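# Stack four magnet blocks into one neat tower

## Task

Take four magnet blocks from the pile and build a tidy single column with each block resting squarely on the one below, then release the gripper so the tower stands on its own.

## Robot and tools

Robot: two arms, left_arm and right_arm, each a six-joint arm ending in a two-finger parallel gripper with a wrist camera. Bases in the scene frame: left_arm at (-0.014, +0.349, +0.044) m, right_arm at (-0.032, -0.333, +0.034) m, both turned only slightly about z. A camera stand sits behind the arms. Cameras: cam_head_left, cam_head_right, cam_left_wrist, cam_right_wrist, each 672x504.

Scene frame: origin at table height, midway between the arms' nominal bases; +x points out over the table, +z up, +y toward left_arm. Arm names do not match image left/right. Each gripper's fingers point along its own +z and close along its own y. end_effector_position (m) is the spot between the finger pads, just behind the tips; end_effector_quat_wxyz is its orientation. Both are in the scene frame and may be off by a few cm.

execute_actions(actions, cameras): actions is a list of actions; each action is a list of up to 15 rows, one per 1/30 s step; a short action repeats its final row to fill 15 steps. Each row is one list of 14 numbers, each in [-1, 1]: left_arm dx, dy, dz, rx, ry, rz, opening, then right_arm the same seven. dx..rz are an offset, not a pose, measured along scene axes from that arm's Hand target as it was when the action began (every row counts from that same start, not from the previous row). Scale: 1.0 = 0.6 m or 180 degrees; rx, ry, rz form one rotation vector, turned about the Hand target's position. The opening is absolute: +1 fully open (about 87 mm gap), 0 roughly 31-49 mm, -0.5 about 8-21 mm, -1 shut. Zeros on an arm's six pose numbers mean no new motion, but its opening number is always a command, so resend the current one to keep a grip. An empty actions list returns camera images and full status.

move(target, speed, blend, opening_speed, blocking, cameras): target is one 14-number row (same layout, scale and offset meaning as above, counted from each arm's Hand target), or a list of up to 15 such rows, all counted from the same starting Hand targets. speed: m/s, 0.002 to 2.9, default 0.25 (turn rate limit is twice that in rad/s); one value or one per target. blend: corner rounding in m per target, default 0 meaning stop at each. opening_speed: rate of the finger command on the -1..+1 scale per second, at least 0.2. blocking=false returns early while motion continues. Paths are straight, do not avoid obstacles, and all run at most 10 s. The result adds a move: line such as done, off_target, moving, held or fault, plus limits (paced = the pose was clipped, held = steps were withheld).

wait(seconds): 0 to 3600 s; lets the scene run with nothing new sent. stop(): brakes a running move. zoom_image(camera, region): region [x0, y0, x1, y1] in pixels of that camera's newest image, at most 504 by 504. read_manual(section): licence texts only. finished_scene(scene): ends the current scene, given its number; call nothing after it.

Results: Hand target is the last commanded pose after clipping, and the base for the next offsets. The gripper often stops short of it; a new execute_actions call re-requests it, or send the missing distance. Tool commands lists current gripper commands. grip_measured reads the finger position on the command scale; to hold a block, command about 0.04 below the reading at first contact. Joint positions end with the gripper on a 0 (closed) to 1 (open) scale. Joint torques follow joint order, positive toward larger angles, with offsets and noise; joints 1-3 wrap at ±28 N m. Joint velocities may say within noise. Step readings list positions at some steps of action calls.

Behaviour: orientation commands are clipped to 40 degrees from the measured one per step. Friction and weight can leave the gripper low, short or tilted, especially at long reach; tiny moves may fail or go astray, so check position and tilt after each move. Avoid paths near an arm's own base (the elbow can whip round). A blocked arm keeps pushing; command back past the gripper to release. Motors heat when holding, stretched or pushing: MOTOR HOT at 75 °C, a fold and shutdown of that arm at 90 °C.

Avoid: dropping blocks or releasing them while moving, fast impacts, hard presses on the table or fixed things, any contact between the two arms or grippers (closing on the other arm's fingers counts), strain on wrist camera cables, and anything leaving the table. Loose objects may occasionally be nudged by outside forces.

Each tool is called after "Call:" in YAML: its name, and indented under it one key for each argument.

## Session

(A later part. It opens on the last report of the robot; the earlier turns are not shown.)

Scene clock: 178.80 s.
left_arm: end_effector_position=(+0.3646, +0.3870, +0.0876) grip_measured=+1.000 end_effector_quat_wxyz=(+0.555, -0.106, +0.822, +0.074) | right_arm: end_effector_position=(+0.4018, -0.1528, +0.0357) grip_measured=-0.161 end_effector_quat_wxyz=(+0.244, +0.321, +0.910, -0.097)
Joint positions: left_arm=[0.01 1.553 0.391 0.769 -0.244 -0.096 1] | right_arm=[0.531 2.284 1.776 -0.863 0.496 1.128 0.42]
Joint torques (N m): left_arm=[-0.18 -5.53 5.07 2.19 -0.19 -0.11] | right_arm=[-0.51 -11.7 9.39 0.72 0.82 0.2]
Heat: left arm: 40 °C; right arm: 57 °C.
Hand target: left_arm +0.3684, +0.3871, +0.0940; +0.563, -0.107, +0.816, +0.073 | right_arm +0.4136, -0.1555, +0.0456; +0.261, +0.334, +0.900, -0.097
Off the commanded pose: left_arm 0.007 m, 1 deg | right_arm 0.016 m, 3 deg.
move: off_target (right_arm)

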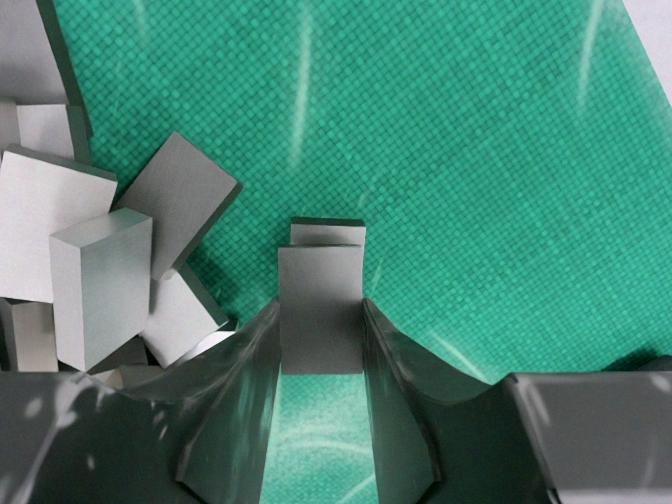

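Call:
move:
  target: [0,0,0,0,0,0,1,-0.004,-0.009,-0.014,0,0,0,-0.3]
  cameras: ["cam_right_wrist"]
  speed: 0.07

Call:
zoom_image:
  camera: "cam_right_wrist"
  region: [250, 180, 410, 400]

Scene clock: 183.47 s.
left_arm: end_effector_position=(+0.3646, +0.3870, +0.0876) grip_measured=+1.000 end_effector_quat_wxyz=(+0.555, -0.106, +0.822, +0.074) | right_arm: end_effector_position=(+0.4057, -0.1568, +0.0360) grip_measured=-0.161 end_effector_quat_wxyz=(+0.246, +0.327, +0.907, -0.095)
Joint positions: left_arm=[0.01 1.553 0.391 0.769 -0.244 -0.096 1] | right_arm=[0.519 2.284 1.776 -0.854 0.496 1.129 0.42]
Joint torques (N m): left_arm=[-0.16 -5.64 5.05 2.19 -0.21 -0.1] | right_arm=[-0.16 -12.45 5.11 1.09 0.81 0.09]
Heat: left arm: 40 °C; right arm: 58 °C.
Hand target: left_arm +0.3684, +0.3871, +0.0940; +0.563, -0.107, +0.816, +0.073 | right_arm +0.4112, -0.1609, +0.0372; +0.261, +0.334, +0.900, -0.097
Off the commanded pose: left_arm 0.007 m, 1 deg | right_arm 0.007 m, 2 deg.
move: done

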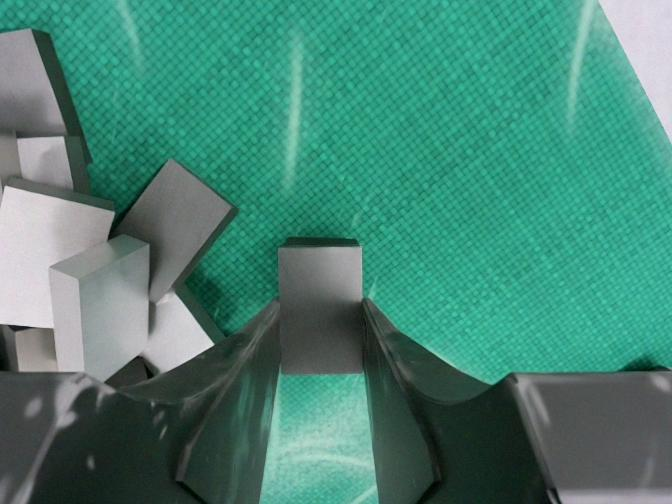

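Scaled by 2.291 from the camera's image (finer frame: 960x720).

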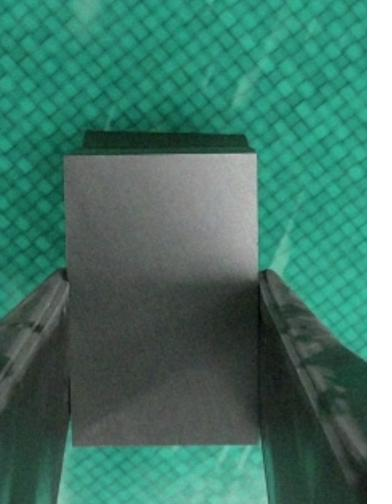

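Call:
move:
  target: [0,0,0,0,0,0,1,-0.013,0.009,-0.014,0,0,0,-0.3]
  cameras: ["cam_right_wrist"]
  speed: 0.07

Call:
zoom_image:
  camera: "cam_right_wrist"
  region: [250, 180, 410, 400]

Scene clock: 187.53 s.
left_arm: end_effector_position=(+0.3646, +0.3870, +0.0876) grip_measured=+1.000 end_effector_quat_wxyz=(+0.555, -0.106, +0.822, +0.074) | right_arm: end_effector_position=(+0.3997, -0.1590, +0.0268) grip_measured=-0.161 end_effector_quat_wxyz=(+0.248, +0.327, +0.906, -0.105)
Joint positions: left_arm=[0.01 1.553 0.391 0.769 -0.244 -0.096 1] | right_arm=[0.527 2.284 1.737 -0.832 0.513 1.14 0.42]
Joint torques (N m): left_arm=[-0.12 -5.61 5.08 2.19 -0.18 -0.09] | right_arm=[0.66 -12.7 4.88 1.13 0.66 0.15]
Heat: left arm: 40 °C; right arm: 58 °C.
Hand target: left_arm +0.3684, +0.3871, +0.0940; +0.563, -0.107, +0.816, +0.073 | right_arm +0.4034, -0.1556, +0.0288; +0.261, +0.334, +0.900, -0.097
Off the commanded pose: left_arm 0.007 m, 1 deg | right_arm 0.005 m, 2 deg.
move: done

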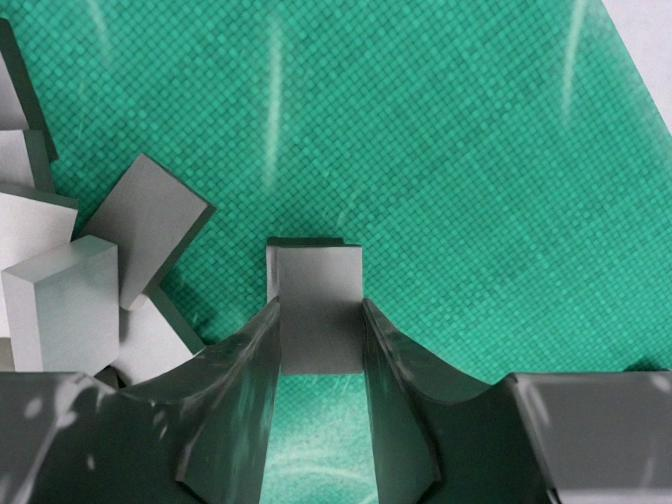

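Scaled by 2.291 from the camera's image (finer frame: 960x720).

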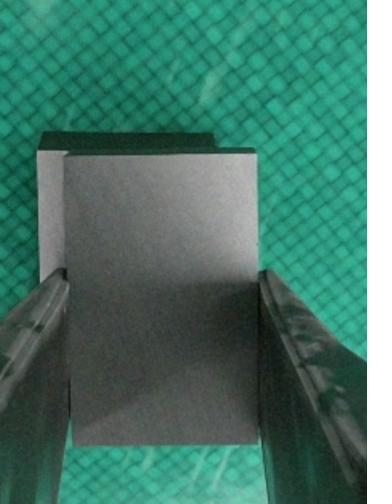

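Call:
move:
  target: [0,0,0,0,0,0,1,0.0015,0.011,0.006,0,0,0,-0.3]
  cameras: ["cam_right_wrist"]
  speed: 0.07

Call:
zoom_image:
  camera: "cam_right_wrist"
  region: [250, 180, 410, 400]

Scene clock: 191.73 s.
left_arm: end_effector_position=(+0.3646, +0.3870, +0.0876) grip_measured=+1.000 end_effector_quat_wxyz=(+0.555, -0.106, +0.822, +0.074) | right_arm: end_effector_position=(+0.3986, -0.1549, +0.0271) grip_measured=-0.161 end_effector_quat_wxyz=(+0.251, +0.329, +0.905, -0.104)
Joint positions: left_arm=[0.01 1.553 0.391 0.769 -0.244 -0.096 1] | right_arm=[0.537 2.284 1.737 -0.832 0.518 1.154 0.42]
Joint torques (N m): left_arm=[-0.21 -5.63 5.07 2.19 -0.18 -0.1] | right_arm=[0.84 -11.63 7.98 0.77 0.63 0.19]
Heat: left arm: 40 °C; right arm: 59 °C.
Hand target: left_arm +0.3684, +0.3871, +0.0940; +0.563, -0.107, +0.816, +0.073 | right_arm +0.4043, -0.1490, +0.0324; +0.262, +0.334, +0.900, -0.097
Off the commanded pose: left_arm 0.007 m, 1 deg | right_arm 0.010 m, 2 deg.
move: done

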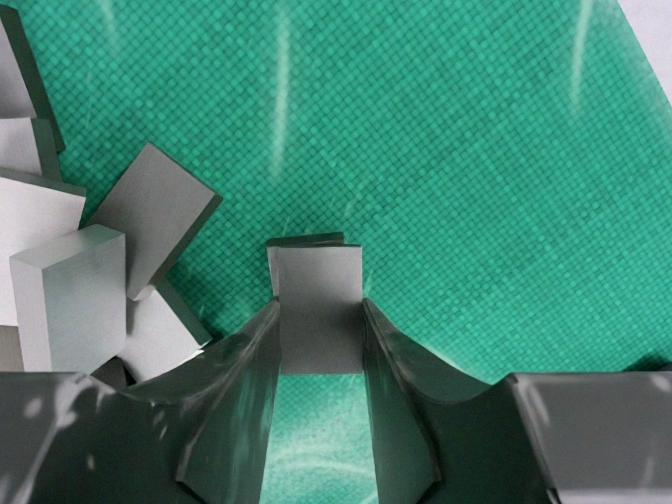

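Scaled by 2.291 from the camera's image (finer frame: 960x720).

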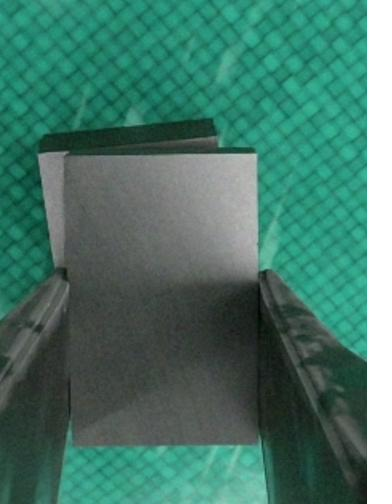

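Call:
move:
  target:
    - [0,0,0,0,0,0,1,0,0,0,0,0,0,-0.3]
    - [0,0,0,0,0,0,1,0,0,0,0,0,0,0.2]
    - [0,0,0,0,0,0,1,0.001,0.006,-0.022,0,0,0.012,0.2]
    - [0,0,0,0,0,0,1,0.001,0.006,-0.022,0,0,0.012,-0.3]
  cameras: ["cam_right_wrist"]
  speed: 0.06
  opening_speed: 0.5

Call:
zoom_image:
  camera: "cam_right_wrist"
  region: [250, 180, 410, 400]

Scene clock: 200.97 s.
left_arm: end_effector_position=(+0.3646, +0.3870, +0.0876) grip_measured=+1.000 end_effector_quat_wxyz=(+0.555, -0.106, +0.822, +0.074) | right_arm: end_effector_position=(+0.4054, -0.1475, +0.0240) grip_measured=-0.162 end_effector_quat_wxyz=(+0.261, +0.321, +0.906, -0.092)
Joint positions: left_arm=[0.01 1.553 0.391 0.769 -0.244 -0.096 1] | right_arm=[0.545 2.295 1.737 -0.786 0.518 1.136 0.419]
Joint torques (N m): left_arm=[-0.2 -5.59 5.05 2.19 -0.16 -0.1] | right_arm=[0.61 -11.41 5.18 1.06 0.56 -0.04]
Heat: left arm: 40 °C; right arm: 59 °C.
Hand target: left_arm +0.3684, +0.3871, +0.0940; +0.563, -0.107, +0.816, +0.073 | right_arm +0.4049, -0.1453, +0.0192; +0.263, +0.317, +0.907, -0.092
Off the commanded pose: left_arm 0.007 m, 1 deg | right_arm 0.005 m, 1 deg.
move: done

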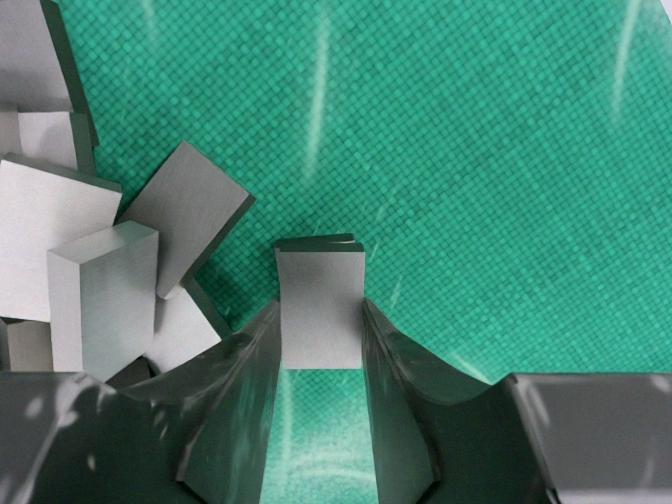

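Scaled by 2.291 from the camera's image (finer frame: 960x720).

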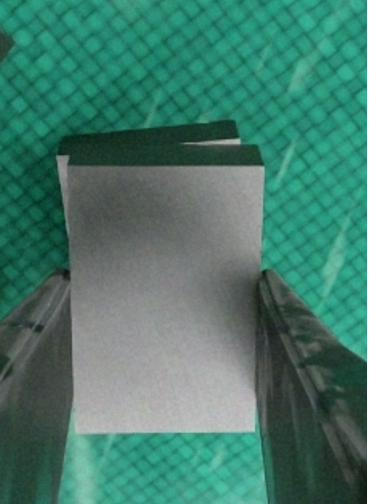

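Call:
move:
  target:
    - [0,0,0,0,0,0,1,0,0,0,0,0,0,0.0]
    - [0,0,0,0,0,0,1,0.0,0.001,-0.028,0,0,0.012,0.0]
    - [0,0,0,0,0,0,1,0.0,0.001,-0.028,0,0,0.012,-0.3]
  cameras: ["cam_right_wrist"]
  speed: 0.06
  opening_speed: 0.5

Call:
zoom_image:
  camera: "cam_right_wrist"
  region: [250, 180, 410, 400]

Scene clock: 206.90 s.
left_arm: end_effector_position=(+0.3646, +0.3870, +0.0876) grip_measured=+1.000 end_effector_quat_wxyz=(+0.555, -0.106, +0.822, +0.074) | right_arm: end_effector_position=(+0.4079, -0.1463, +0.0158) grip_measured=-0.155 end_effector_quat_wxyz=(+0.271, +0.302, +0.909, -0.090)
Joint positions: left_arm=[0.01 1.553 0.391 0.769 -0.244 -0.096 1] | right_arm=[0.549 2.297 1.7 -0.717 0.526 1.091 0.422]
Joint torques (N m): left_arm=[-0.17 -5.61 5.05 2.2 -0.18 -0.12] | right_arm=[0.24 -10.5 3.9 1.32 0.36 -0.01]
Heat: left arm: 41 °C; right arm: 58 °C.
Hand target: left_arm +0.3684, +0.3871, +0.0940; +0.563, -0.107, +0.816, +0.073 | right_arm +0.4050, -0.1446, +0.0025; +0.265, +0.300, +0.912, -0.087
Off the commanded pose: left_arm 0.007 m, 1 deg | right_arm 0.014 m, 1 deg.
move: off_target (right_arm); target 3's new opening was sent with right_arm's hand 0.014 m and 1 deg from that target

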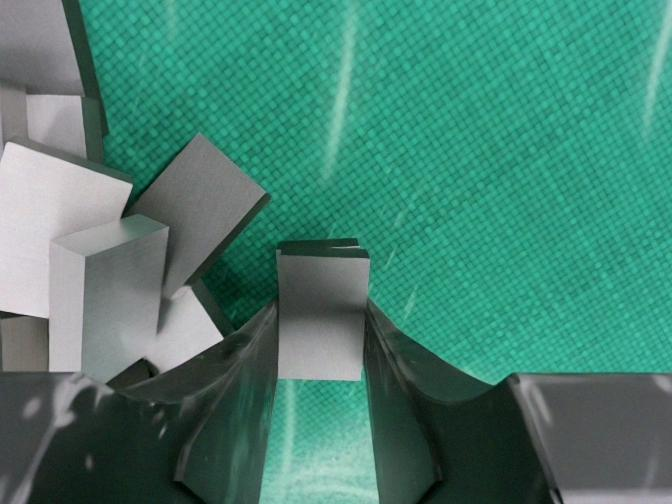

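Scaled by 2.291 from the camera's image (finer frame: 960x720).

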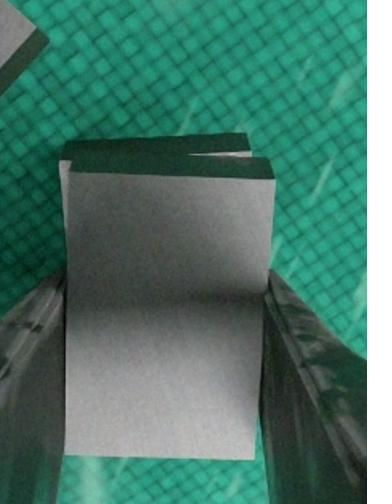

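Call:
move:
  target:
    - [0,0,0,0,0,0,1,0,0,0.0,0,0,0,0.2]
    - [0,0,0,0,0,0,1,-0.02,0,0.2,0,0,0,0.2]
    - [0,0,0,0,0,0,1,-0.02,0.08,0.22,0,0,0.2,0.2]
  cameras: ["cam_right_wrist"]
  speed: 0.15
  opening_speed: 0.5

Call:
zoom_image:
  camera: "cam_right_wrist"
  region: [0, 0, 400, 300]

Scene clock: 221.00 s.
left_arm: end_effector_position=(+0.3646, +0.3870, +0.0876) grip_measured=+1.000 end_effector_quat_wxyz=(+0.555, -0.106, +0.822, +0.074) | right_arm: end_effector_position=(+0.3916, -0.1025, +0.1186) grip_measured=+0.200 end_effector_quat_wxyz=(+0.260, +0.008, +0.965, -0.019)
Joint positions: left_arm=[0.01 1.553 0.391 0.769 -0.244 -0.096 1] | right_arm=[0.598 2.122 1.825 -0.839 0.31 0.516 0.6]
Joint torques (N m): left_arm=[-0.16 -5.63 5.11 2.19 -0.17 -0.1] | right_arm=[0.59 -15.09 5.86 1.58 0.22 -0.14]
Heat: left arm: 41 °C; right arm: 59 °C.
Hand target: left_arm +0.3684, +0.3871, +0.0940; +0.563, -0.107, +0.816, +0.073 | right_arm +0.3930, -0.0966, +0.1345; +0.279, +0.003, +0.960, +0.000
Off the commanded pose: left_arm 0.007 m, 1 deg | right_arm 0.017 m, 3 deg.
move: off_target (right_arm)

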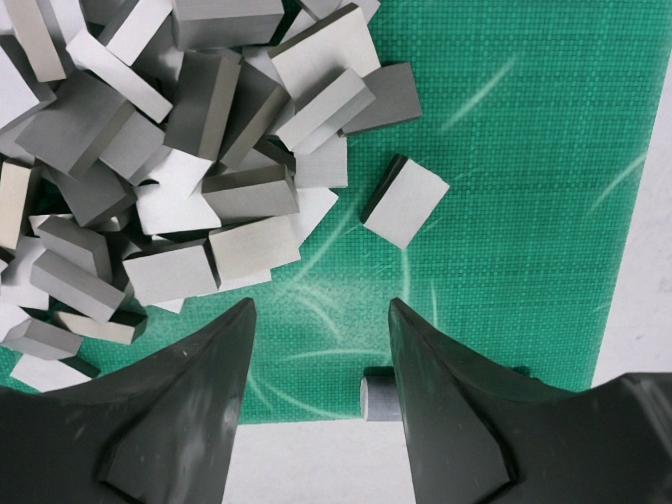

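Scaled by 1.260 from the camera's image (finer frame: 960x720).

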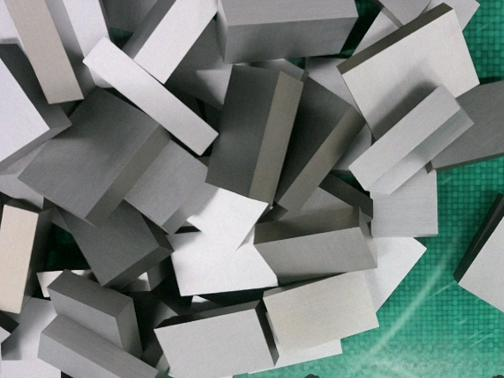

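Call:
move:
  target: [0,0,0,0,0,0,1,-0.043,0.141,-0.09,0,0,0.08,0.45]
  cameras: ["cam_right_wrist"]
  speed: 0.15

Scene clock: 233.43 s.
left_arm: end_effector_position=(+0.3646, +0.3870, +0.0876) grip_measured=+1.000 end_effector_quat_wxyz=(+0.555, -0.106, +0.822, +0.074) | right_arm: end_effector_position=(+0.3645, -0.0170, +0.0812) grip_measured=+0.450 end_effector_quat_wxyz=(+0.271, -0.112, +0.956, +0.025)
Joint positions: left_arm=[0.01 1.553 0.391 0.769 -0.244 -0.096 1] | right_arm=[0.759 2.197 1.781 -0.664 0.264 0.43 0.725]
Joint torques (N m): left_arm=[-0.13 -5.57 5.09 2.2 -0.18 -0.1] | right_arm=[0.18 -11.55 6.56 1.75 0.19 -0.11]
Heat: left arm: 41 °C; right arm: 63 °C.
Hand target: left_arm +0.3684, +0.3871, +0.0940; +0.563, -0.107, +0.816, +0.073 | right_arm +0.3672, -0.0121, +0.0805; +0.277, -0.117, +0.953, +0.034
Off the commanded pose: left_arm 0.007 m, 1 deg | right_arm 0.006 m, 1 deg.
move: done

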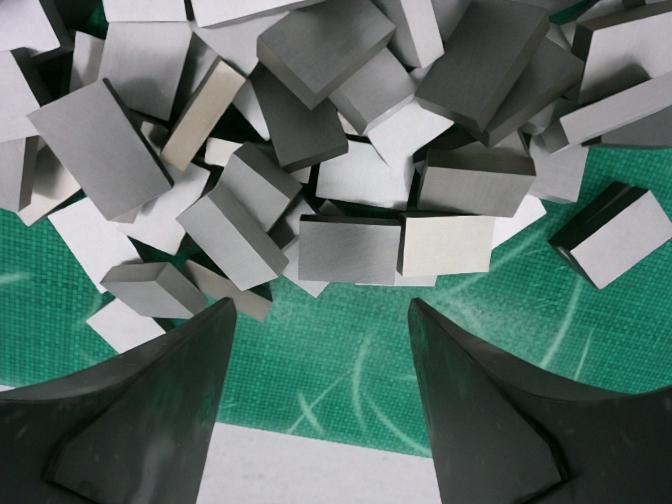

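Call:
move:
  target:
    - [0,0,0,0,0,0,1,0.022,-0.107,-0.01,0,0,0,-1]
    - [0,0,0,0,0,0,1,0.022,-0.107,-0.075,0,0,0,-1]
  cameras: ["cam_right_wrist"]
  speed: [0.15,0.06]

Scene clock: 259.37 s.
left_arm: end_effector_position=(+0.3646, +0.3870, +0.0876) grip_measured=+1.000 end_effector_quat_wxyz=(+0.555, -0.106, +0.822, +0.074) | right_arm: end_effector_position=(+0.3773, -0.0825, +0.0378) grip_measured=-0.998 end_effector_quat_wxyz=(+0.268, -0.111, +0.957, +0.024)
Joint positions: left_arm=[0.01 1.553 0.391 0.769 -0.244 -0.096 1] | right_arm=[0.624 2.131 1.494 -0.424 0.198 0.312 0.001]
Joint torques (N m): left_arm=[-0.09 -5.6 5.12 2.21 -0.19 -0.1] | right_arm=[0.42 -10.65 5.68 1.97 0.15 -0.09]
Heat: left arm: 41 °C; right arm: 59 °C.
Hand target: left_arm +0.3684, +0.3871, +0.0940; +0.563, -0.107, +0.816, +0.073 | right_arm +0.3803, -0.0763, +0.0355; +0.277, -0.117, +0.953, +0.034
Off the commanded pose: left_arm 0.007 m, 1 deg | right_arm 0.007 m, 2 deg.
move: done

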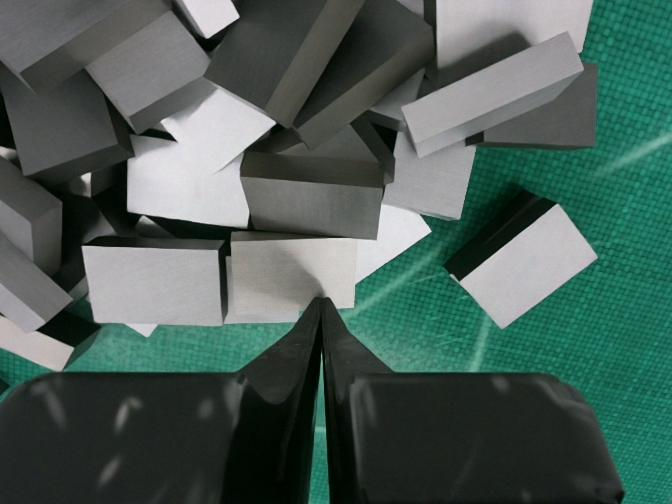

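Call:
move:
  target:
    - [0,0,0,0,0,0,1,0.012,0.008,0.005,0,0,0,-1]
    - [0,0,0,0,0,0,1,0.012,0.008,-0.025,0,0,0,-1]
    - [0,0,0,0,0,0,1,0.01,-0.035,-0.025,0,0,0,-1]
  cameras: ["cam_right_wrist"]
  speed: 0.05

Scene clock: 265.20 s.
left_arm: end_effector_position=(+0.3646, +0.3870, +0.0876) grip_measured=+1.000 end_effector_quat_wxyz=(+0.555, -0.106, +0.822, +0.074) | right_arm: end_effector_position=(+0.3774, -0.0839, +0.0356) grip_measured=-0.999 end_effector_quat_wxyz=(+0.269, -0.123, +0.954, +0.049)
Joint positions: left_arm=[0.01 1.553 0.391 0.769 -0.244 -0.096 1] | right_arm=[0.602 2.112 1.448 -0.368 0.137 0.278 0]
Joint torques (N m): left_arm=[-0.13 -5.56 5.14 2.21 -0.19 -0.11] | right_arm=[-1.76 -8.69 3.93 2.2 0.48 -0.18]
Heat: left arm: 41 °C; right arm: 58 °C.
Hand target: left_arm +0.3684, +0.3871, +0.0940; +0.563, -0.107, +0.816, +0.073 | right_arm +0.3862, -0.0973, +0.0205; +0.277, -0.117, +0.953, +0.034
Off the commanded pose: left_arm 0.007 m, 1 deg | right_arm 0.022 m, 2 deg.
move: off_target (right_arm)

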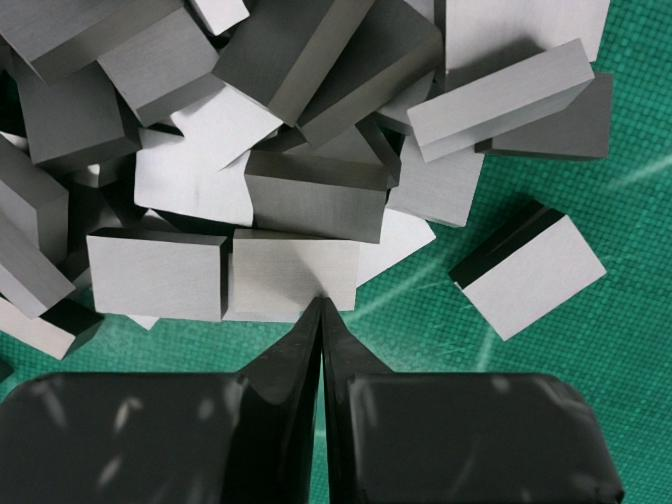

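Call:
move:
  target: [0,0,0,0,0,0,1,0.0,-0.035,0.005,0,0,0,-1]
  cameras: ["cam_right_wrist"]
  speed: 0.05

Scene clock: 268.30 s.
left_arm: end_effector_position=(+0.3646, +0.3870, +0.0876) grip_measured=+1.000 end_effector_quat_wxyz=(+0.555, -0.106, +0.822, +0.074) | right_arm: end_effector_position=(+0.3818, -0.1174, +0.0247) grip_measured=-0.999 end_effector_quat_wxyz=(+0.265, -0.115, +0.956, +0.040)
Joint positions: left_arm=[0.01 1.553 0.391 0.769 -0.244 -0.096 1] | right_arm=[0.535 2.093 1.374 -0.32 0.122 0.233 0]
Joint torques (N m): left_arm=[-0.16 -5.55 5.07 2.19 -0.18 -0.1] | right_arm=[0.18 -10.28 5.67 1.87 0.36 -0.15]
Heat: left arm: 41 °C; right arm: 57 °C.
Hand target: left_arm +0.3684, +0.3871, +0.0940; +0.563, -0.107, +0.816, +0.073 | right_arm +0.3863, -0.1183, +0.0234; +0.277, -0.117, +0.953, +0.034
Off the commanded pose: left_arm 0.007 m, 1 deg | right_arm 0.005 m, 1 deg.
move: done

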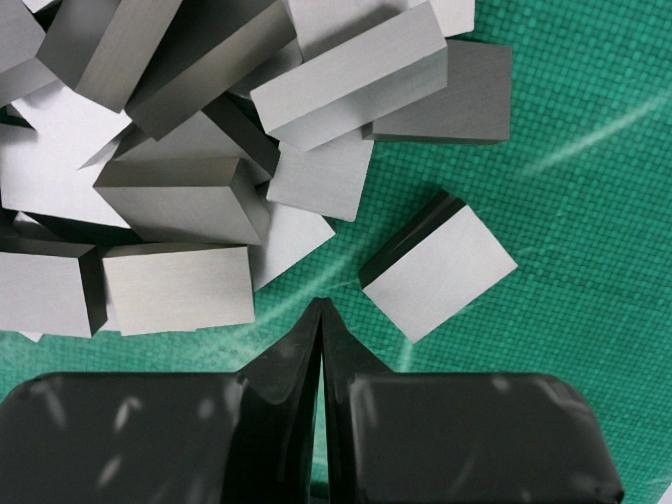

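Call:
move:
  target:
    - [0,0,0,0,0,0,1,0,0,0.08,0,0,0,-0.5]
    - [0,0,0,0,0,0,1,-0.029,0.156,0.08,0,0,0,0.24]
    - [0,0,0,0,0,0,1,-0.029,0.156,0.052,0,0,0,0.24]
  cameras: ["cam_right_wrist"]
  speed: 0.15

Scene clock: 280.83 s.
left_arm: end_effector_position=(+0.3646, +0.3870, +0.0876) grip_measured=+1.000 end_effector_quat_wxyz=(+0.555, -0.106, +0.822, +0.074) | right_arm: end_effector_position=(+0.3629, -0.0260, +0.0547) grip_measured=+0.240 end_effector_quat_wxyz=(+0.264, -0.127, +0.955, +0.034)
Joint positions: left_arm=[0.01 1.553 0.391 0.769 -0.244 -0.096 1] | right_arm=[0.737 2.192 1.668 -0.552 0.224 0.386 0.62]
Joint torques (N m): left_arm=[-0.17 -5.61 5.14 2.19 -0.18 -0.11] | right_arm=[0.03 -11.32 6.48 1.79 0.51 0.15]
Heat: left arm: 42 °C; right arm: 57 °C.
Hand target: left_arm +0.3684, +0.3871, +0.0940; +0.563, -0.107, +0.816, +0.073 | right_arm +0.3690, -0.0247, +0.0547; +0.277, -0.117, +0.953, +0.034
Off the commanded pose: left_arm 0.007 m, 1 deg | right_arm 0.006 m, 2 deg.
move: done; target 2's new opening was sent with right_arm's hand 0.012 m and 2 deg from that target

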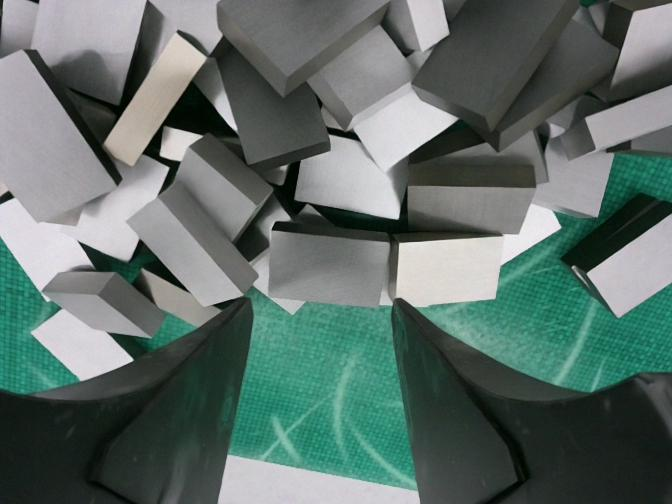

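Call:
move:
  target:
    - [0,0,0,0,0,0,1,0.006,-0.004,-0.013,0,0,-0.02,0.24]
  cameras: ["cam_right_wrist"]
  speed: 0.06

Scene clock: 286.33 s.
left_arm: end_effector_position=(+0.3646, +0.3870, +0.0876) grip_measured=+1.000 end_effector_quat_wxyz=(+0.555, -0.106, +0.822, +0.074) | right_arm: end_effector_position=(+0.3642, -0.0288, +0.0453) grip_measured=+0.240 end_effector_quat_wxyz=(+0.263, -0.099, +0.959, +0.024)
Joint positions: left_arm=[0.01 1.553 0.391 0.769 -0.244 -0.096 1] | right_arm=[0.737 2.214 1.668 -0.55 0.252 0.44 0.62]
Joint torques (N m): left_arm=[-0.23 -5.59 5.05 2.19 -0.18 -0.12] | right_arm=[-0.12 -11.25 7.09 1.72 0.46 0.16]
Heat: left arm: 42 °C; right arm: 57 °C.
Hand target: left_arm +0.3684, +0.3871, +0.0940; +0.563, -0.107, +0.816, +0.073 | right_arm +0.3726, -0.0270, +0.0469; +0.278, -0.087, +0.956, +0.026
Off the commanded pose: left_arm 0.007 m, 1 deg | right_arm 0.009 m, 2 deg.
move: done

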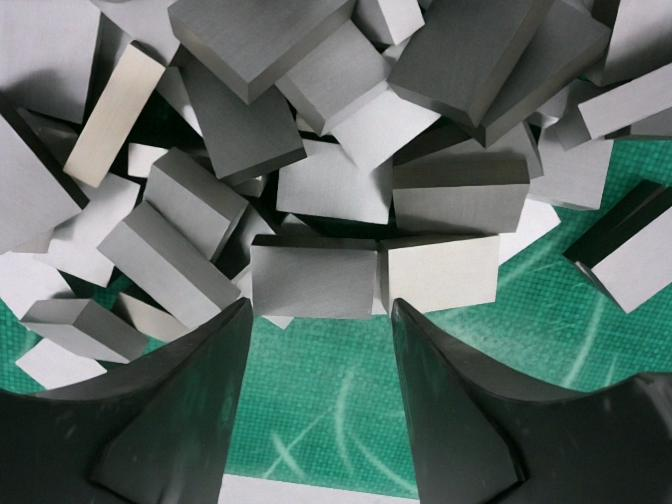

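Call:
move:
  target:
    - [0,0,0,0,0,0,1,0.006,0.006,-0.02,0,0,0,0.22]
  cameras: ["cam_right_wrist"]
  speed: 0.06

Scene clock: 290.40 s.
left_arm: end_effector_position=(+0.3646, +0.3870, +0.0876) grip_measured=+1.000 end_effector_quat_wxyz=(+0.555, -0.106, +0.822, +0.074) | right_arm: end_effector_position=(+0.3669, -0.0305, +0.0407) grip_measured=+0.220 end_effector_quat_wxyz=(+0.266, -0.097, +0.959, +0.017)
Joint positions: left_arm=[0.01 1.553 0.391 0.769 -0.244 -0.096 1] | right_arm=[0.737 2.226 1.668 -0.539 0.27 0.441 0.61]
Joint torques (N m): left_arm=[-0.17 -5.64 5.09 2.19 -0.18 -0.1] | right_arm=[-0.03 -9.28 7.65 1.93 0.33 0.16]
Heat: left arm: 42 °C; right arm: 57 °C.
Hand target: left_arm +0.3684, +0.3871, +0.0940; +0.563, -0.107, +0.816, +0.073 | right_arm +0.3762, -0.0234, +0.0349; +0.278, -0.087, +0.956, +0.026
Off the commanded pose: left_arm 0.007 m, 1 deg | right_arm 0.013 m, 2 deg.
move: off_target (right_arm)

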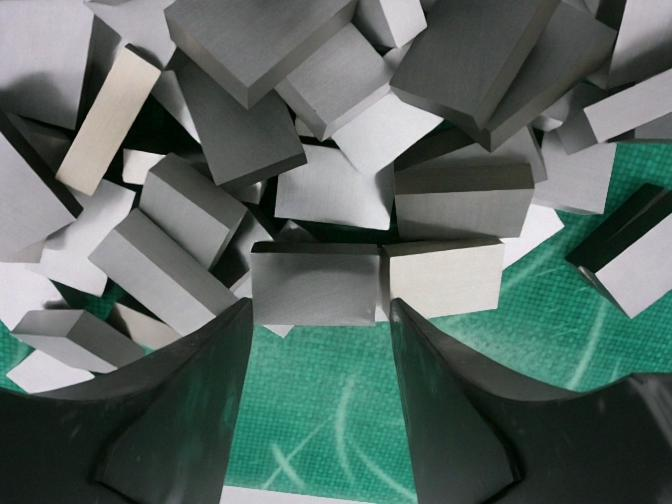

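Call:
move:
  target:
    - [0,0,0,0,0,0,1,0.0,0.004,0.015,0,0,0,0.22]
    - [0,0,0,0,0,0,1,0.0,0.005,0.015,0,0,0,0.13]
    - [0,0,0,0,0,0,1,0.0,0.003,-0.012,0,0,0,0.13]
  cameras: ["cam_right_wrist"]
  speed: 0.06

Scene clock: 294.77 s.
left_arm: end_effector_position=(+0.3646, +0.3870, +0.0876) grip_measured=+1.000 end_effector_quat_wxyz=(+0.555, -0.106, +0.822, +0.074) | right_arm: end_effector_position=(+0.3719, -0.0276, +0.0317) grip_measured=+0.130 end_effector_quat_wxyz=(+0.269, -0.095, +0.958, +0.015)
Joint positions: left_arm=[0.01 1.553 0.391 0.769 -0.244 -0.096 1] | right_arm=[0.737 2.257 1.681 -0.517 0.276 0.443 0.565]
Joint torques (N m): left_arm=[-0.2 -5.5 5.05 2.19 -0.21 -0.11] | right_arm=[0.2 -10.97 6.22 1.87 0.28 0.17]
Heat: left arm: 42 °C; right arm: 56 °C.
Hand target: left_arm +0.3684, +0.3871, +0.0940; +0.563, -0.107, +0.816, +0.073 | right_arm +0.3762, -0.0217, +0.0277; +0.278, -0.087, +0.956, +0.026
Off the commanded pose: left_arm 0.007 m, 1 deg | right_arm 0.008 m, 2 deg.
move: done; target 2's new opening was sent with right_arm's hand 0.014 m and 2 deg from that target

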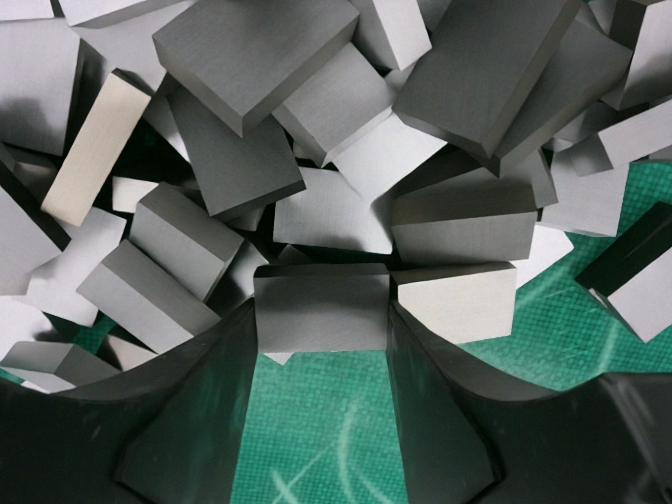

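Call:
move:
  target:
    - [0,0,0,0,0,0,1,0,0,0,0,0,0,0.13]
    - [0,0,0,0,0,0,1,0,0,0,0,0,0,-0.05]
    - [0,0,0,0,0,0,1,0,0,0.13,0,0,0,-0.05]
    - [0,0,0,0,0,0,1,0.015,-0.17,0.13,0,0,0.0,-0.05]
  cameras: ["cam_right_wrist"]
  speed: 0.12
  opening_speed: 0.5

Scene clock: 304.50 s.
left_arm: end_effector_position=(+0.3646, +0.3870, +0.0876) grip_measured=+1.000 end_effector_quat_wxyz=(+0.555, -0.106, +0.822, +0.074) | right_arm: end_effector_position=(+0.3788, -0.1287, +0.0880) grip_measured=+0.107 end_effector_quat_wxyz=(+0.250, -0.085, +0.964, +0.009)
Joint positions: left_arm=[0.01 1.553 0.391 0.769 -0.244 -0.096 1] | right_arm=[0.535 2.022 1.55 -0.624 0.182 0.286 0.554]
Joint torques (N m): left_arm=[-0.13 -5.59 5.01 2.19 -0.19 -0.1] | right_arm=[0.09 -14.43 6.06 1.82 0.16 -0.1]
Heat: left arm: 42 °C; right arm: 58 °C.
Hand target: left_arm +0.3684, +0.3871, +0.0940; +0.563, -0.107, +0.816, +0.073 | right_arm +0.3851, -0.1236, +0.1056; +0.278, -0.087, +0.956, +0.026
Off the commanded pose: left_arm 0.007 m, 1 deg | right_arm 0.020 m, 4 deg.
move: off_target (right_arm)

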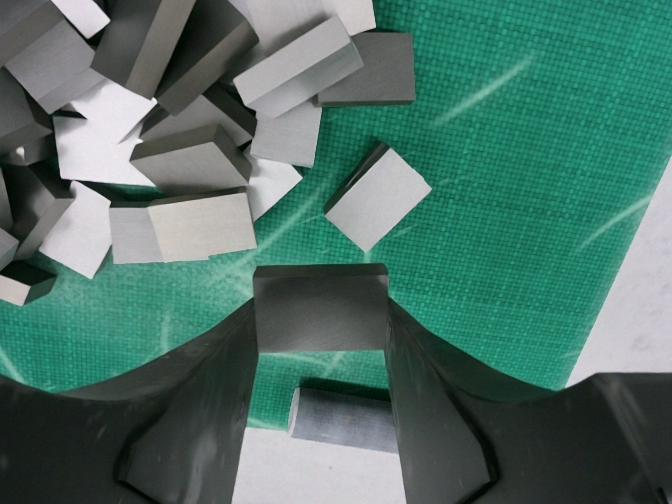

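Call:
move:
  target: [0,0,0,0,0,0,1,0.045,-0.03,-0.05,0,0,0.265,-0.05]
  cameras: ["cam_right_wrist"]
  speed: 0.12

Scene clock: 312.93 s.
left_arm: end_effector_position=(+0.3646, +0.3870, +0.0876) grip_measured=+1.000 end_effector_quat_wxyz=(+0.555, -0.106, +0.822, +0.074) | right_arm: end_effector_position=(+0.4016, -0.1465, +0.0643) grip_measured=+0.107 end_effector_quat_wxyz=(+0.226, -0.461, +0.848, +0.129)
Joint positions: left_arm=[0.01 1.553 0.391 0.769 -0.244 -0.096 1] | right_arm=[0.365 2.121 1.607 -0.633 -0.322 -0.591 0.554]
Joint torques (N m): left_arm=[-0.23 -5.61 5.08 2.19 -0.17 -0.11] | right_arm=[-0.35 -10.86 9.92 1.31 -0.4 -0.11]
Heat: left arm: 42 °C; right arm: 60 °C.
Hand target: left_arm +0.3684, +0.3871, +0.0940; +0.563, -0.107, +0.816, +0.073 | right_arm +0.4122, -0.1418, +0.0757; +0.244, -0.466, +0.839, +0.136
Off the commanded pose: left_arm 0.007 m, 1 deg | right_arm 0.016 m, 2 deg.
move: off_target (right_arm)

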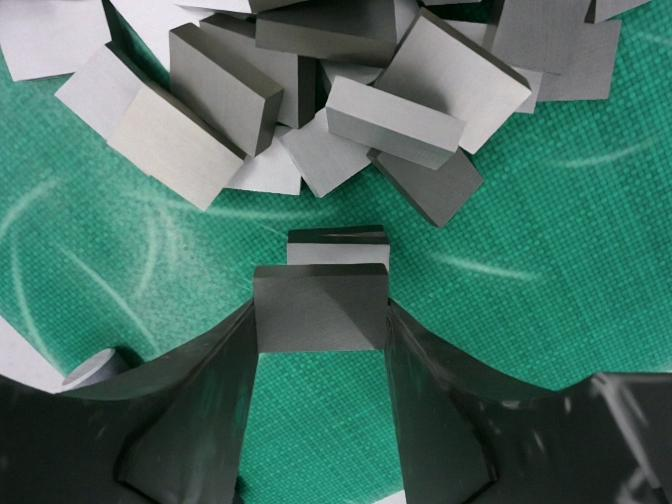

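Call:
move:
  target: [0,0,0,0,0,0,1,0.001,-0.018,-0.038,0,0,0,-0.05]
  cameras: ["cam_right_wrist"]
  speed: 0.07

Call:
zoom_image:
  camera: "cam_right_wrist"
  region: [240, 180, 410, 400]

Scene clock: 318.70 s.
left_arm: end_effector_position=(+0.3646, +0.3870, +0.0876) grip_measured=+1.000 end_effector_quat_wxyz=(+0.555, -0.106, +0.822, +0.074) | right_arm: end_effector_position=(+0.4079, -0.1564, +0.0519) grip_measured=+0.107 end_effector_quat_wxyz=(+0.229, -0.460, +0.848, +0.128)
Joint positions: left_arm=[0.01 1.553 0.391 0.769 -0.244 -0.096 1] | right_arm=[0.338 2.143 1.588 -0.595 -0.332 -0.614 0.554]
Joint torques (N m): left_arm=[-0.1 -5.59 5.08 2.21 -0.18 -0.11] | right_arm=[-0.12 -11.18 5.94 1.64 -0.41 -0.13]
Heat: left arm: 42 °C; right arm: 60 °C.
Hand target: left_arm +0.3684, +0.3871, +0.0940; +0.563, -0.107, +0.816, +0.073 | right_arm +0.4128, -0.1525, +0.0529; +0.244, -0.466, +0.839, +0.136
Off the commanded pose: left_arm 0.007 m, 1 deg | right_arm 0.006 m, 2 deg.
move: done

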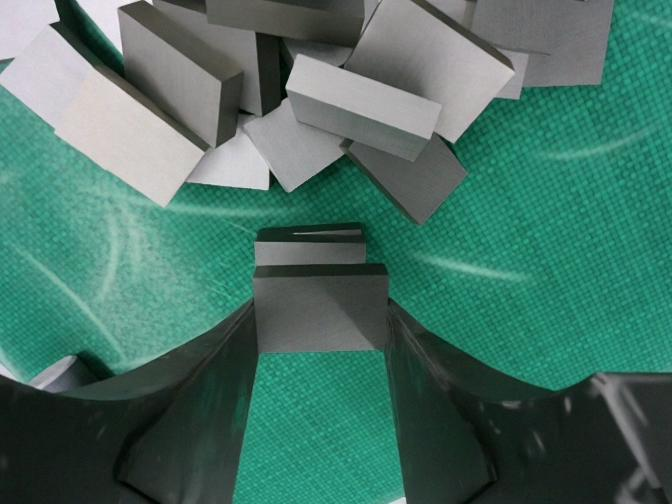

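Scaled by 2.291 from the camera's image (finer frame: 960x720).

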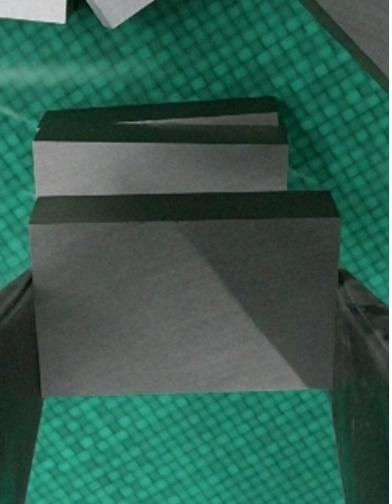

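Call:
move:
  target: [0,0,0,0,0,0,1,-0.011,0.009,-0.02,0,0,0,-0.05]
  cameras: ["cam_right_wrist"]
  speed: 0.07

Call:
zoom_image:
  camera: "cam_right_wrist"
  region: [240, 180, 410, 400]

Scene clock: 323.93 s.
left_arm: end_effector_position=(+0.3646, +0.3870, +0.0876) grip_measured=+1.000 end_effector_quat_wxyz=(+0.555, -0.106, +0.822, +0.074) | right_arm: end_effector_position=(+0.4025, -0.1535, +0.0391) grip_measured=+0.107 end_effector_quat_wxyz=(+0.230, -0.464, +0.846, +0.129)
Joint positions: left_arm=[0.01 1.553 0.391 0.769 -0.244 -0.096 1] | right_arm=[0.347 2.143 1.534 -0.537 -0.333 -0.614 0.554]
Joint torques (N m): left_arm=[-0.08 -5.56 5.15 2.17 -0.19 -0.1] | right_arm=[0.57 -11.29 5.86 1.71 -0.32 0.04]
Heat: left arm: 42 °C; right arm: 59 °C.
Hand target: left_arm +0.3684, +0.3871, +0.0940; +0.563, -0.107, +0.816, +0.073 | right_arm +0.4061, -0.1470, +0.0409; +0.244, -0.466, +0.839, +0.136
Off the commanded pose: left_arm 0.007 m, 1 deg | right_arm 0.008 m, 2 deg.
move: done

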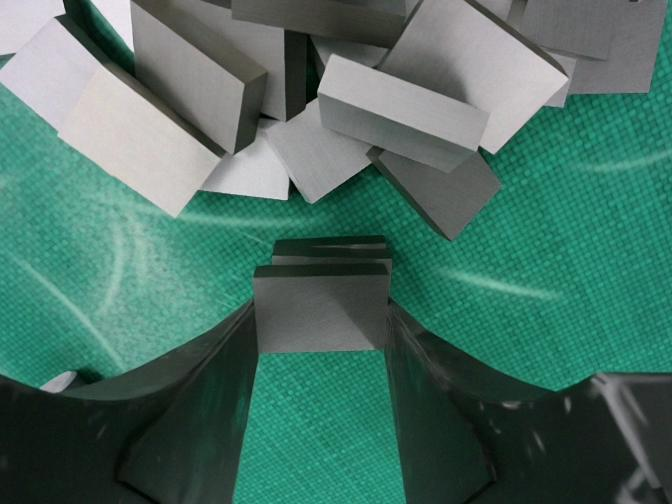

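Scaled by 2.291 from the camera's image (finer frame: 960x720).

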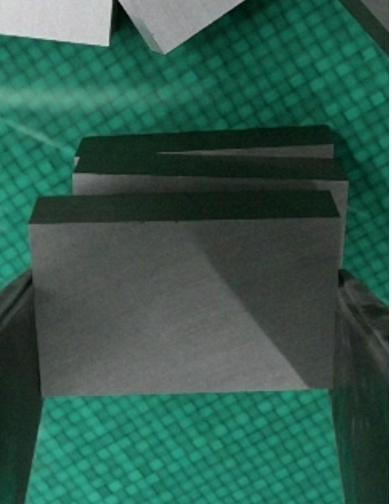

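Call:
move:
  target: [0,0,0,0,0,0,1,0.0045,-0.004,-0.013,0,0,0,-0.05]
  cameras: ["cam_right_wrist"]
  speed: 0.05

Call:
zoom_image:
  camera: "cam_right_wrist"
  region: [240, 180, 410, 400]

Scene clock: 329.33 s.
left_arm: end_effector_position=(+0.3646, +0.3870, +0.0876) grip_measured=+1.000 end_effector_quat_wxyz=(+0.555, -0.106, +0.822, +0.074) | right_arm: end_effector_position=(+0.4058, -0.1523, +0.0351) grip_measured=+0.107 end_effector_quat_wxyz=(+0.233, -0.465, +0.844, +0.129)
Joint positions: left_arm=[0.01 1.553 0.391 0.769 -0.244 -0.096 1] | right_arm=[0.347 2.155 1.534 -0.517 -0.333 -0.614 0.554]
Joint torques (N m): left_arm=[-0.17 -5.7 5.07 2.21 -0.18 -0.1] | right_arm=[-0.08 -10.84 5.45 1.71 -0.35 -0.04]
Heat: left arm: 42 °C; right arm: 58 °C.
Hand target: left_arm +0.3684, +0.3871, +0.0940; +0.563, -0.107, +0.816, +0.073 | right_arm +0.4088, -0.1494, +0.0331; +0.244, -0.466, +0.839, +0.136
Off the commanded pose: left_arm 0.007 m, 1 deg | right_arm 0.005 m, 2 deg.
move: done

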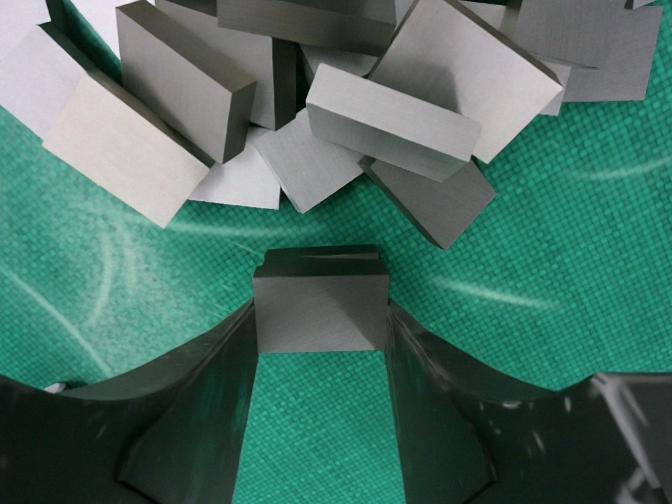

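Scaled by 2.291 from the camera's image (finer frame: 960x720).

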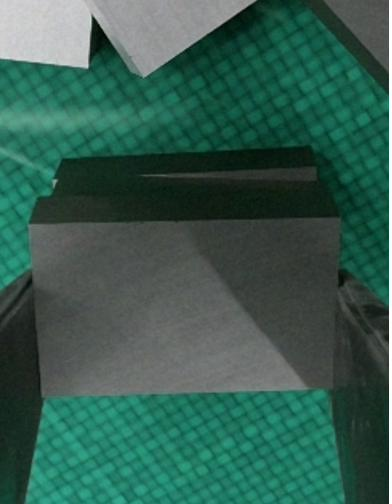

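Call:
move:
  target: [0,0,0,0,0,0,1,-0.0045,-0.008,-0.011,0,0,0,-0.05]
  cameras: ["cam_right_wrist"]
  speed: 0.05

Call:
zoom_image:
  camera: "cam_right_wrist"
  region: [240, 180, 410, 400]

Scene clock: 333.40 s.
left_arm: end_effector_position=(+0.3646, +0.3870, +0.0876) grip_measured=+1.000 end_effector_quat_wxyz=(+0.555, -0.106, +0.822, +0.074) | right_arm: end_effector_position=(+0.4058, -0.1529, +0.0308) grip_measured=+0.107 end_effector_quat_wxyz=(+0.238, -0.463, +0.843, +0.134)
Joint positions: left_arm=[0.01 1.553 0.391 0.769 -0.244 -0.096 1] | right_arm=[0.342 2.155 1.511 -0.486 -0.346 -0.614 0.554]
Joint torques (N m): left_arm=[-0.09 -5.57 5.04 2.19 -0.18 -0.11] | right_arm=[-0.32 -11.04 4.55 1.68 -0.25 -0.15]
Heat: left arm: 42 °C; right arm: 58 °C.
Hand target: left_arm +0.3684, +0.3871, +0.0940; +0.563, -0.107, +0.816, +0.073 | right_arm +0.4062, -0.1542, +0.0265; +0.244, -0.466, +0.839, +0.136
Off the commanded pose: left_arm 0.007 m, 1 deg | right_arm 0.005 m, 1 deg.
move: done

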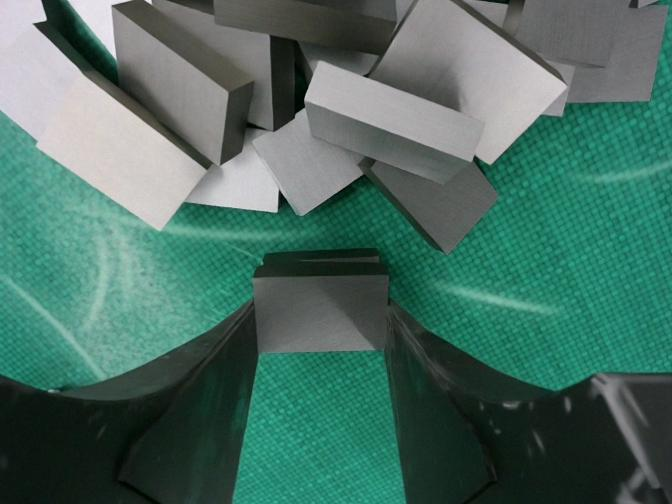

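Scaled by 2.291 from the camera's image (finer frame: 960x720).

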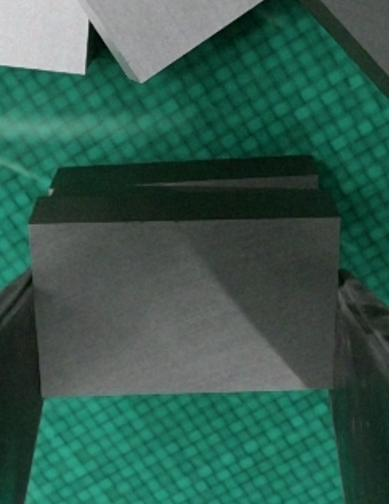

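Call:
move:
  target: [0,0,0,0,0,0,1,-0.003,-0.005,-0.011,0,0,0,-0.05]
  cameras: ["cam_right_wrist"]
  speed: 0.05

Call:
zoom_image:
  camera: "cam_right_wrist"
  region: [240, 180, 410, 400]

Scene clock: 338.43 s.
left_arm: end_effector_position=(+0.3646, +0.3870, +0.0876) grip_measured=+1.000 end_effector_quat_wxyz=(+0.555, -0.106, +0.822, +0.074) | right_arm: end_effector_position=(+0.4057, -0.1535, +0.0302) grip_measured=+0.107 end_effector_quat_wxyz=(+0.244, -0.462, +0.841, +0.138)
Joint positions: left_arm=[0.01 1.553 0.391 0.769 -0.244 -0.096 1] | right_arm=[0.336 2.148 1.492 -0.463 -0.357 -0.614 0.554]
Joint torques (N m): left_arm=[-0.16 -5.57 5.01 2.19 -0.18 -0.1] | right_arm=[-0.36 -10.24 3.93 1.73 -0.15 -0.21]
Heat: left arm: 42 °C; right arm: 58 °C.
Hand target: left_arm +0.3684, +0.3871, +0.0940; +0.563, -0.107, +0.816, +0.073 | right_arm +0.4043, -0.1572, +0.0198; +0.243, -0.466, +0.840, +0.136
Off the commanded pose: left_arm 0.007 m, 1 deg | right_arm 0.011 m, 1 deg.
move: off_target (right_arm)

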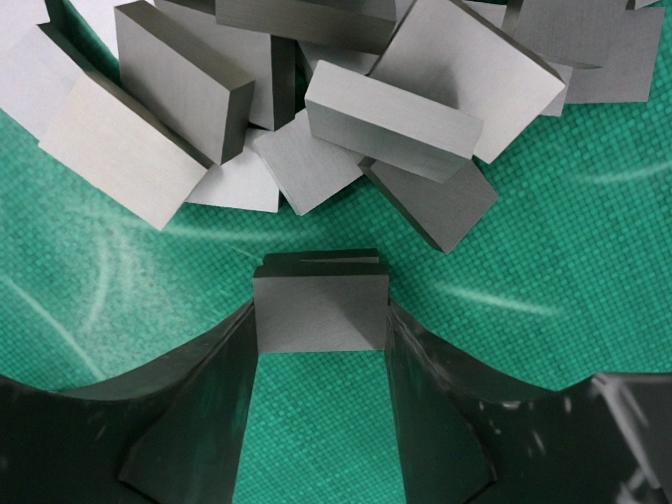

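Scaled by 2.291 from the camera's image (finer frame: 960x720).

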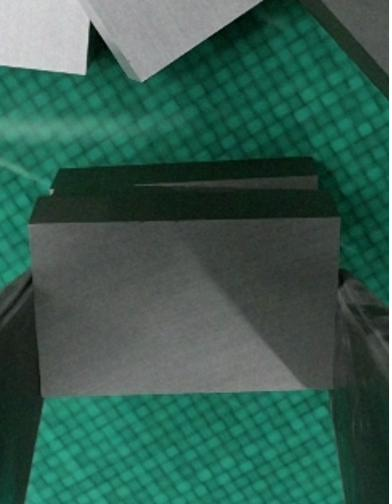

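Call:
move:
  target:
    - [0,0,0,0,0,0,1,0.002,0.004,0.014,0,0,0,-0.05]
    - [0,0,0,0,0,0,1,0.002,0.004,0.014,0,0,0,0.25]
    - [0,0,0,0,0,0,1,0.0,0.001,-0.013,0,0,0,0.25]
    - [0,0,0,0,0,0,1,0.0,0.001,-0.013,0,0,0,0]
  cameras: ["cam_right_wrist"]
  speed: 0.05
  opening_speed: 0.4

Call:
zoom_image:
  camera: "cam_right_wrist"
  region: [240, 180, 410, 400]

Scene clock: 348.97 s.
left_arm: end_effector_position=(+0.3646, +0.3870, +0.0876) grip_measured=+1.000 end_effector_quat_wxyz=(+0.555, -0.106, +0.822, +0.074) | right_arm: end_effector_position=(+0.4027, -0.1547, +0.0173) grip_measured=+0.109 end_effector_quat_wxyz=(+0.240, -0.464, +0.842, +0.138)
Joint positions: left_arm=[0.01 1.553 0.391 0.769 -0.244 -0.096 1] | right_arm=[0.336 2.164 1.465 -0.43 -0.357 -0.619 0.555]
Joint torques (N m): left_arm=[-0.16 -5.59 5.05 2.18 -0.2 -0.1] | right_arm=[-0.24 -10.4 5.18 1.62 -0.13 -0.13]
Heat: left arm: 42 °C; right arm: 57 °C.
Hand target: left_arm +0.3684, +0.3871, +0.0940; +0.563, -0.107, +0.816, +0.073 | right_arm +0.4043, -0.1566, +0.0120; +0.243, -0.467, +0.839, +0.136
Off the commanded pose: left_arm 0.007 m, 1 deg | right_arm 0.006 m, 1 deg.
move: done

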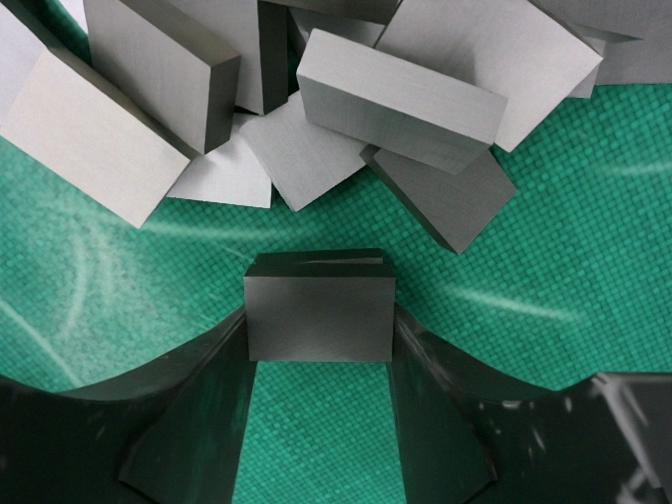

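Scaled by 2.291 from the camera's image (finer frame: 960x720).

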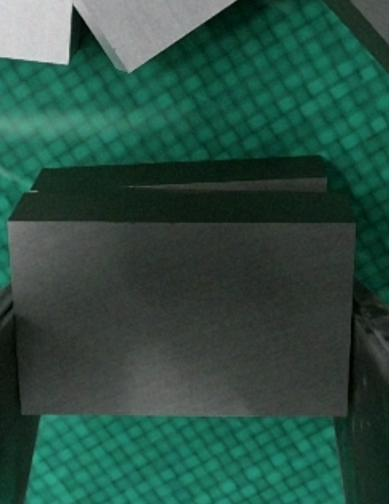

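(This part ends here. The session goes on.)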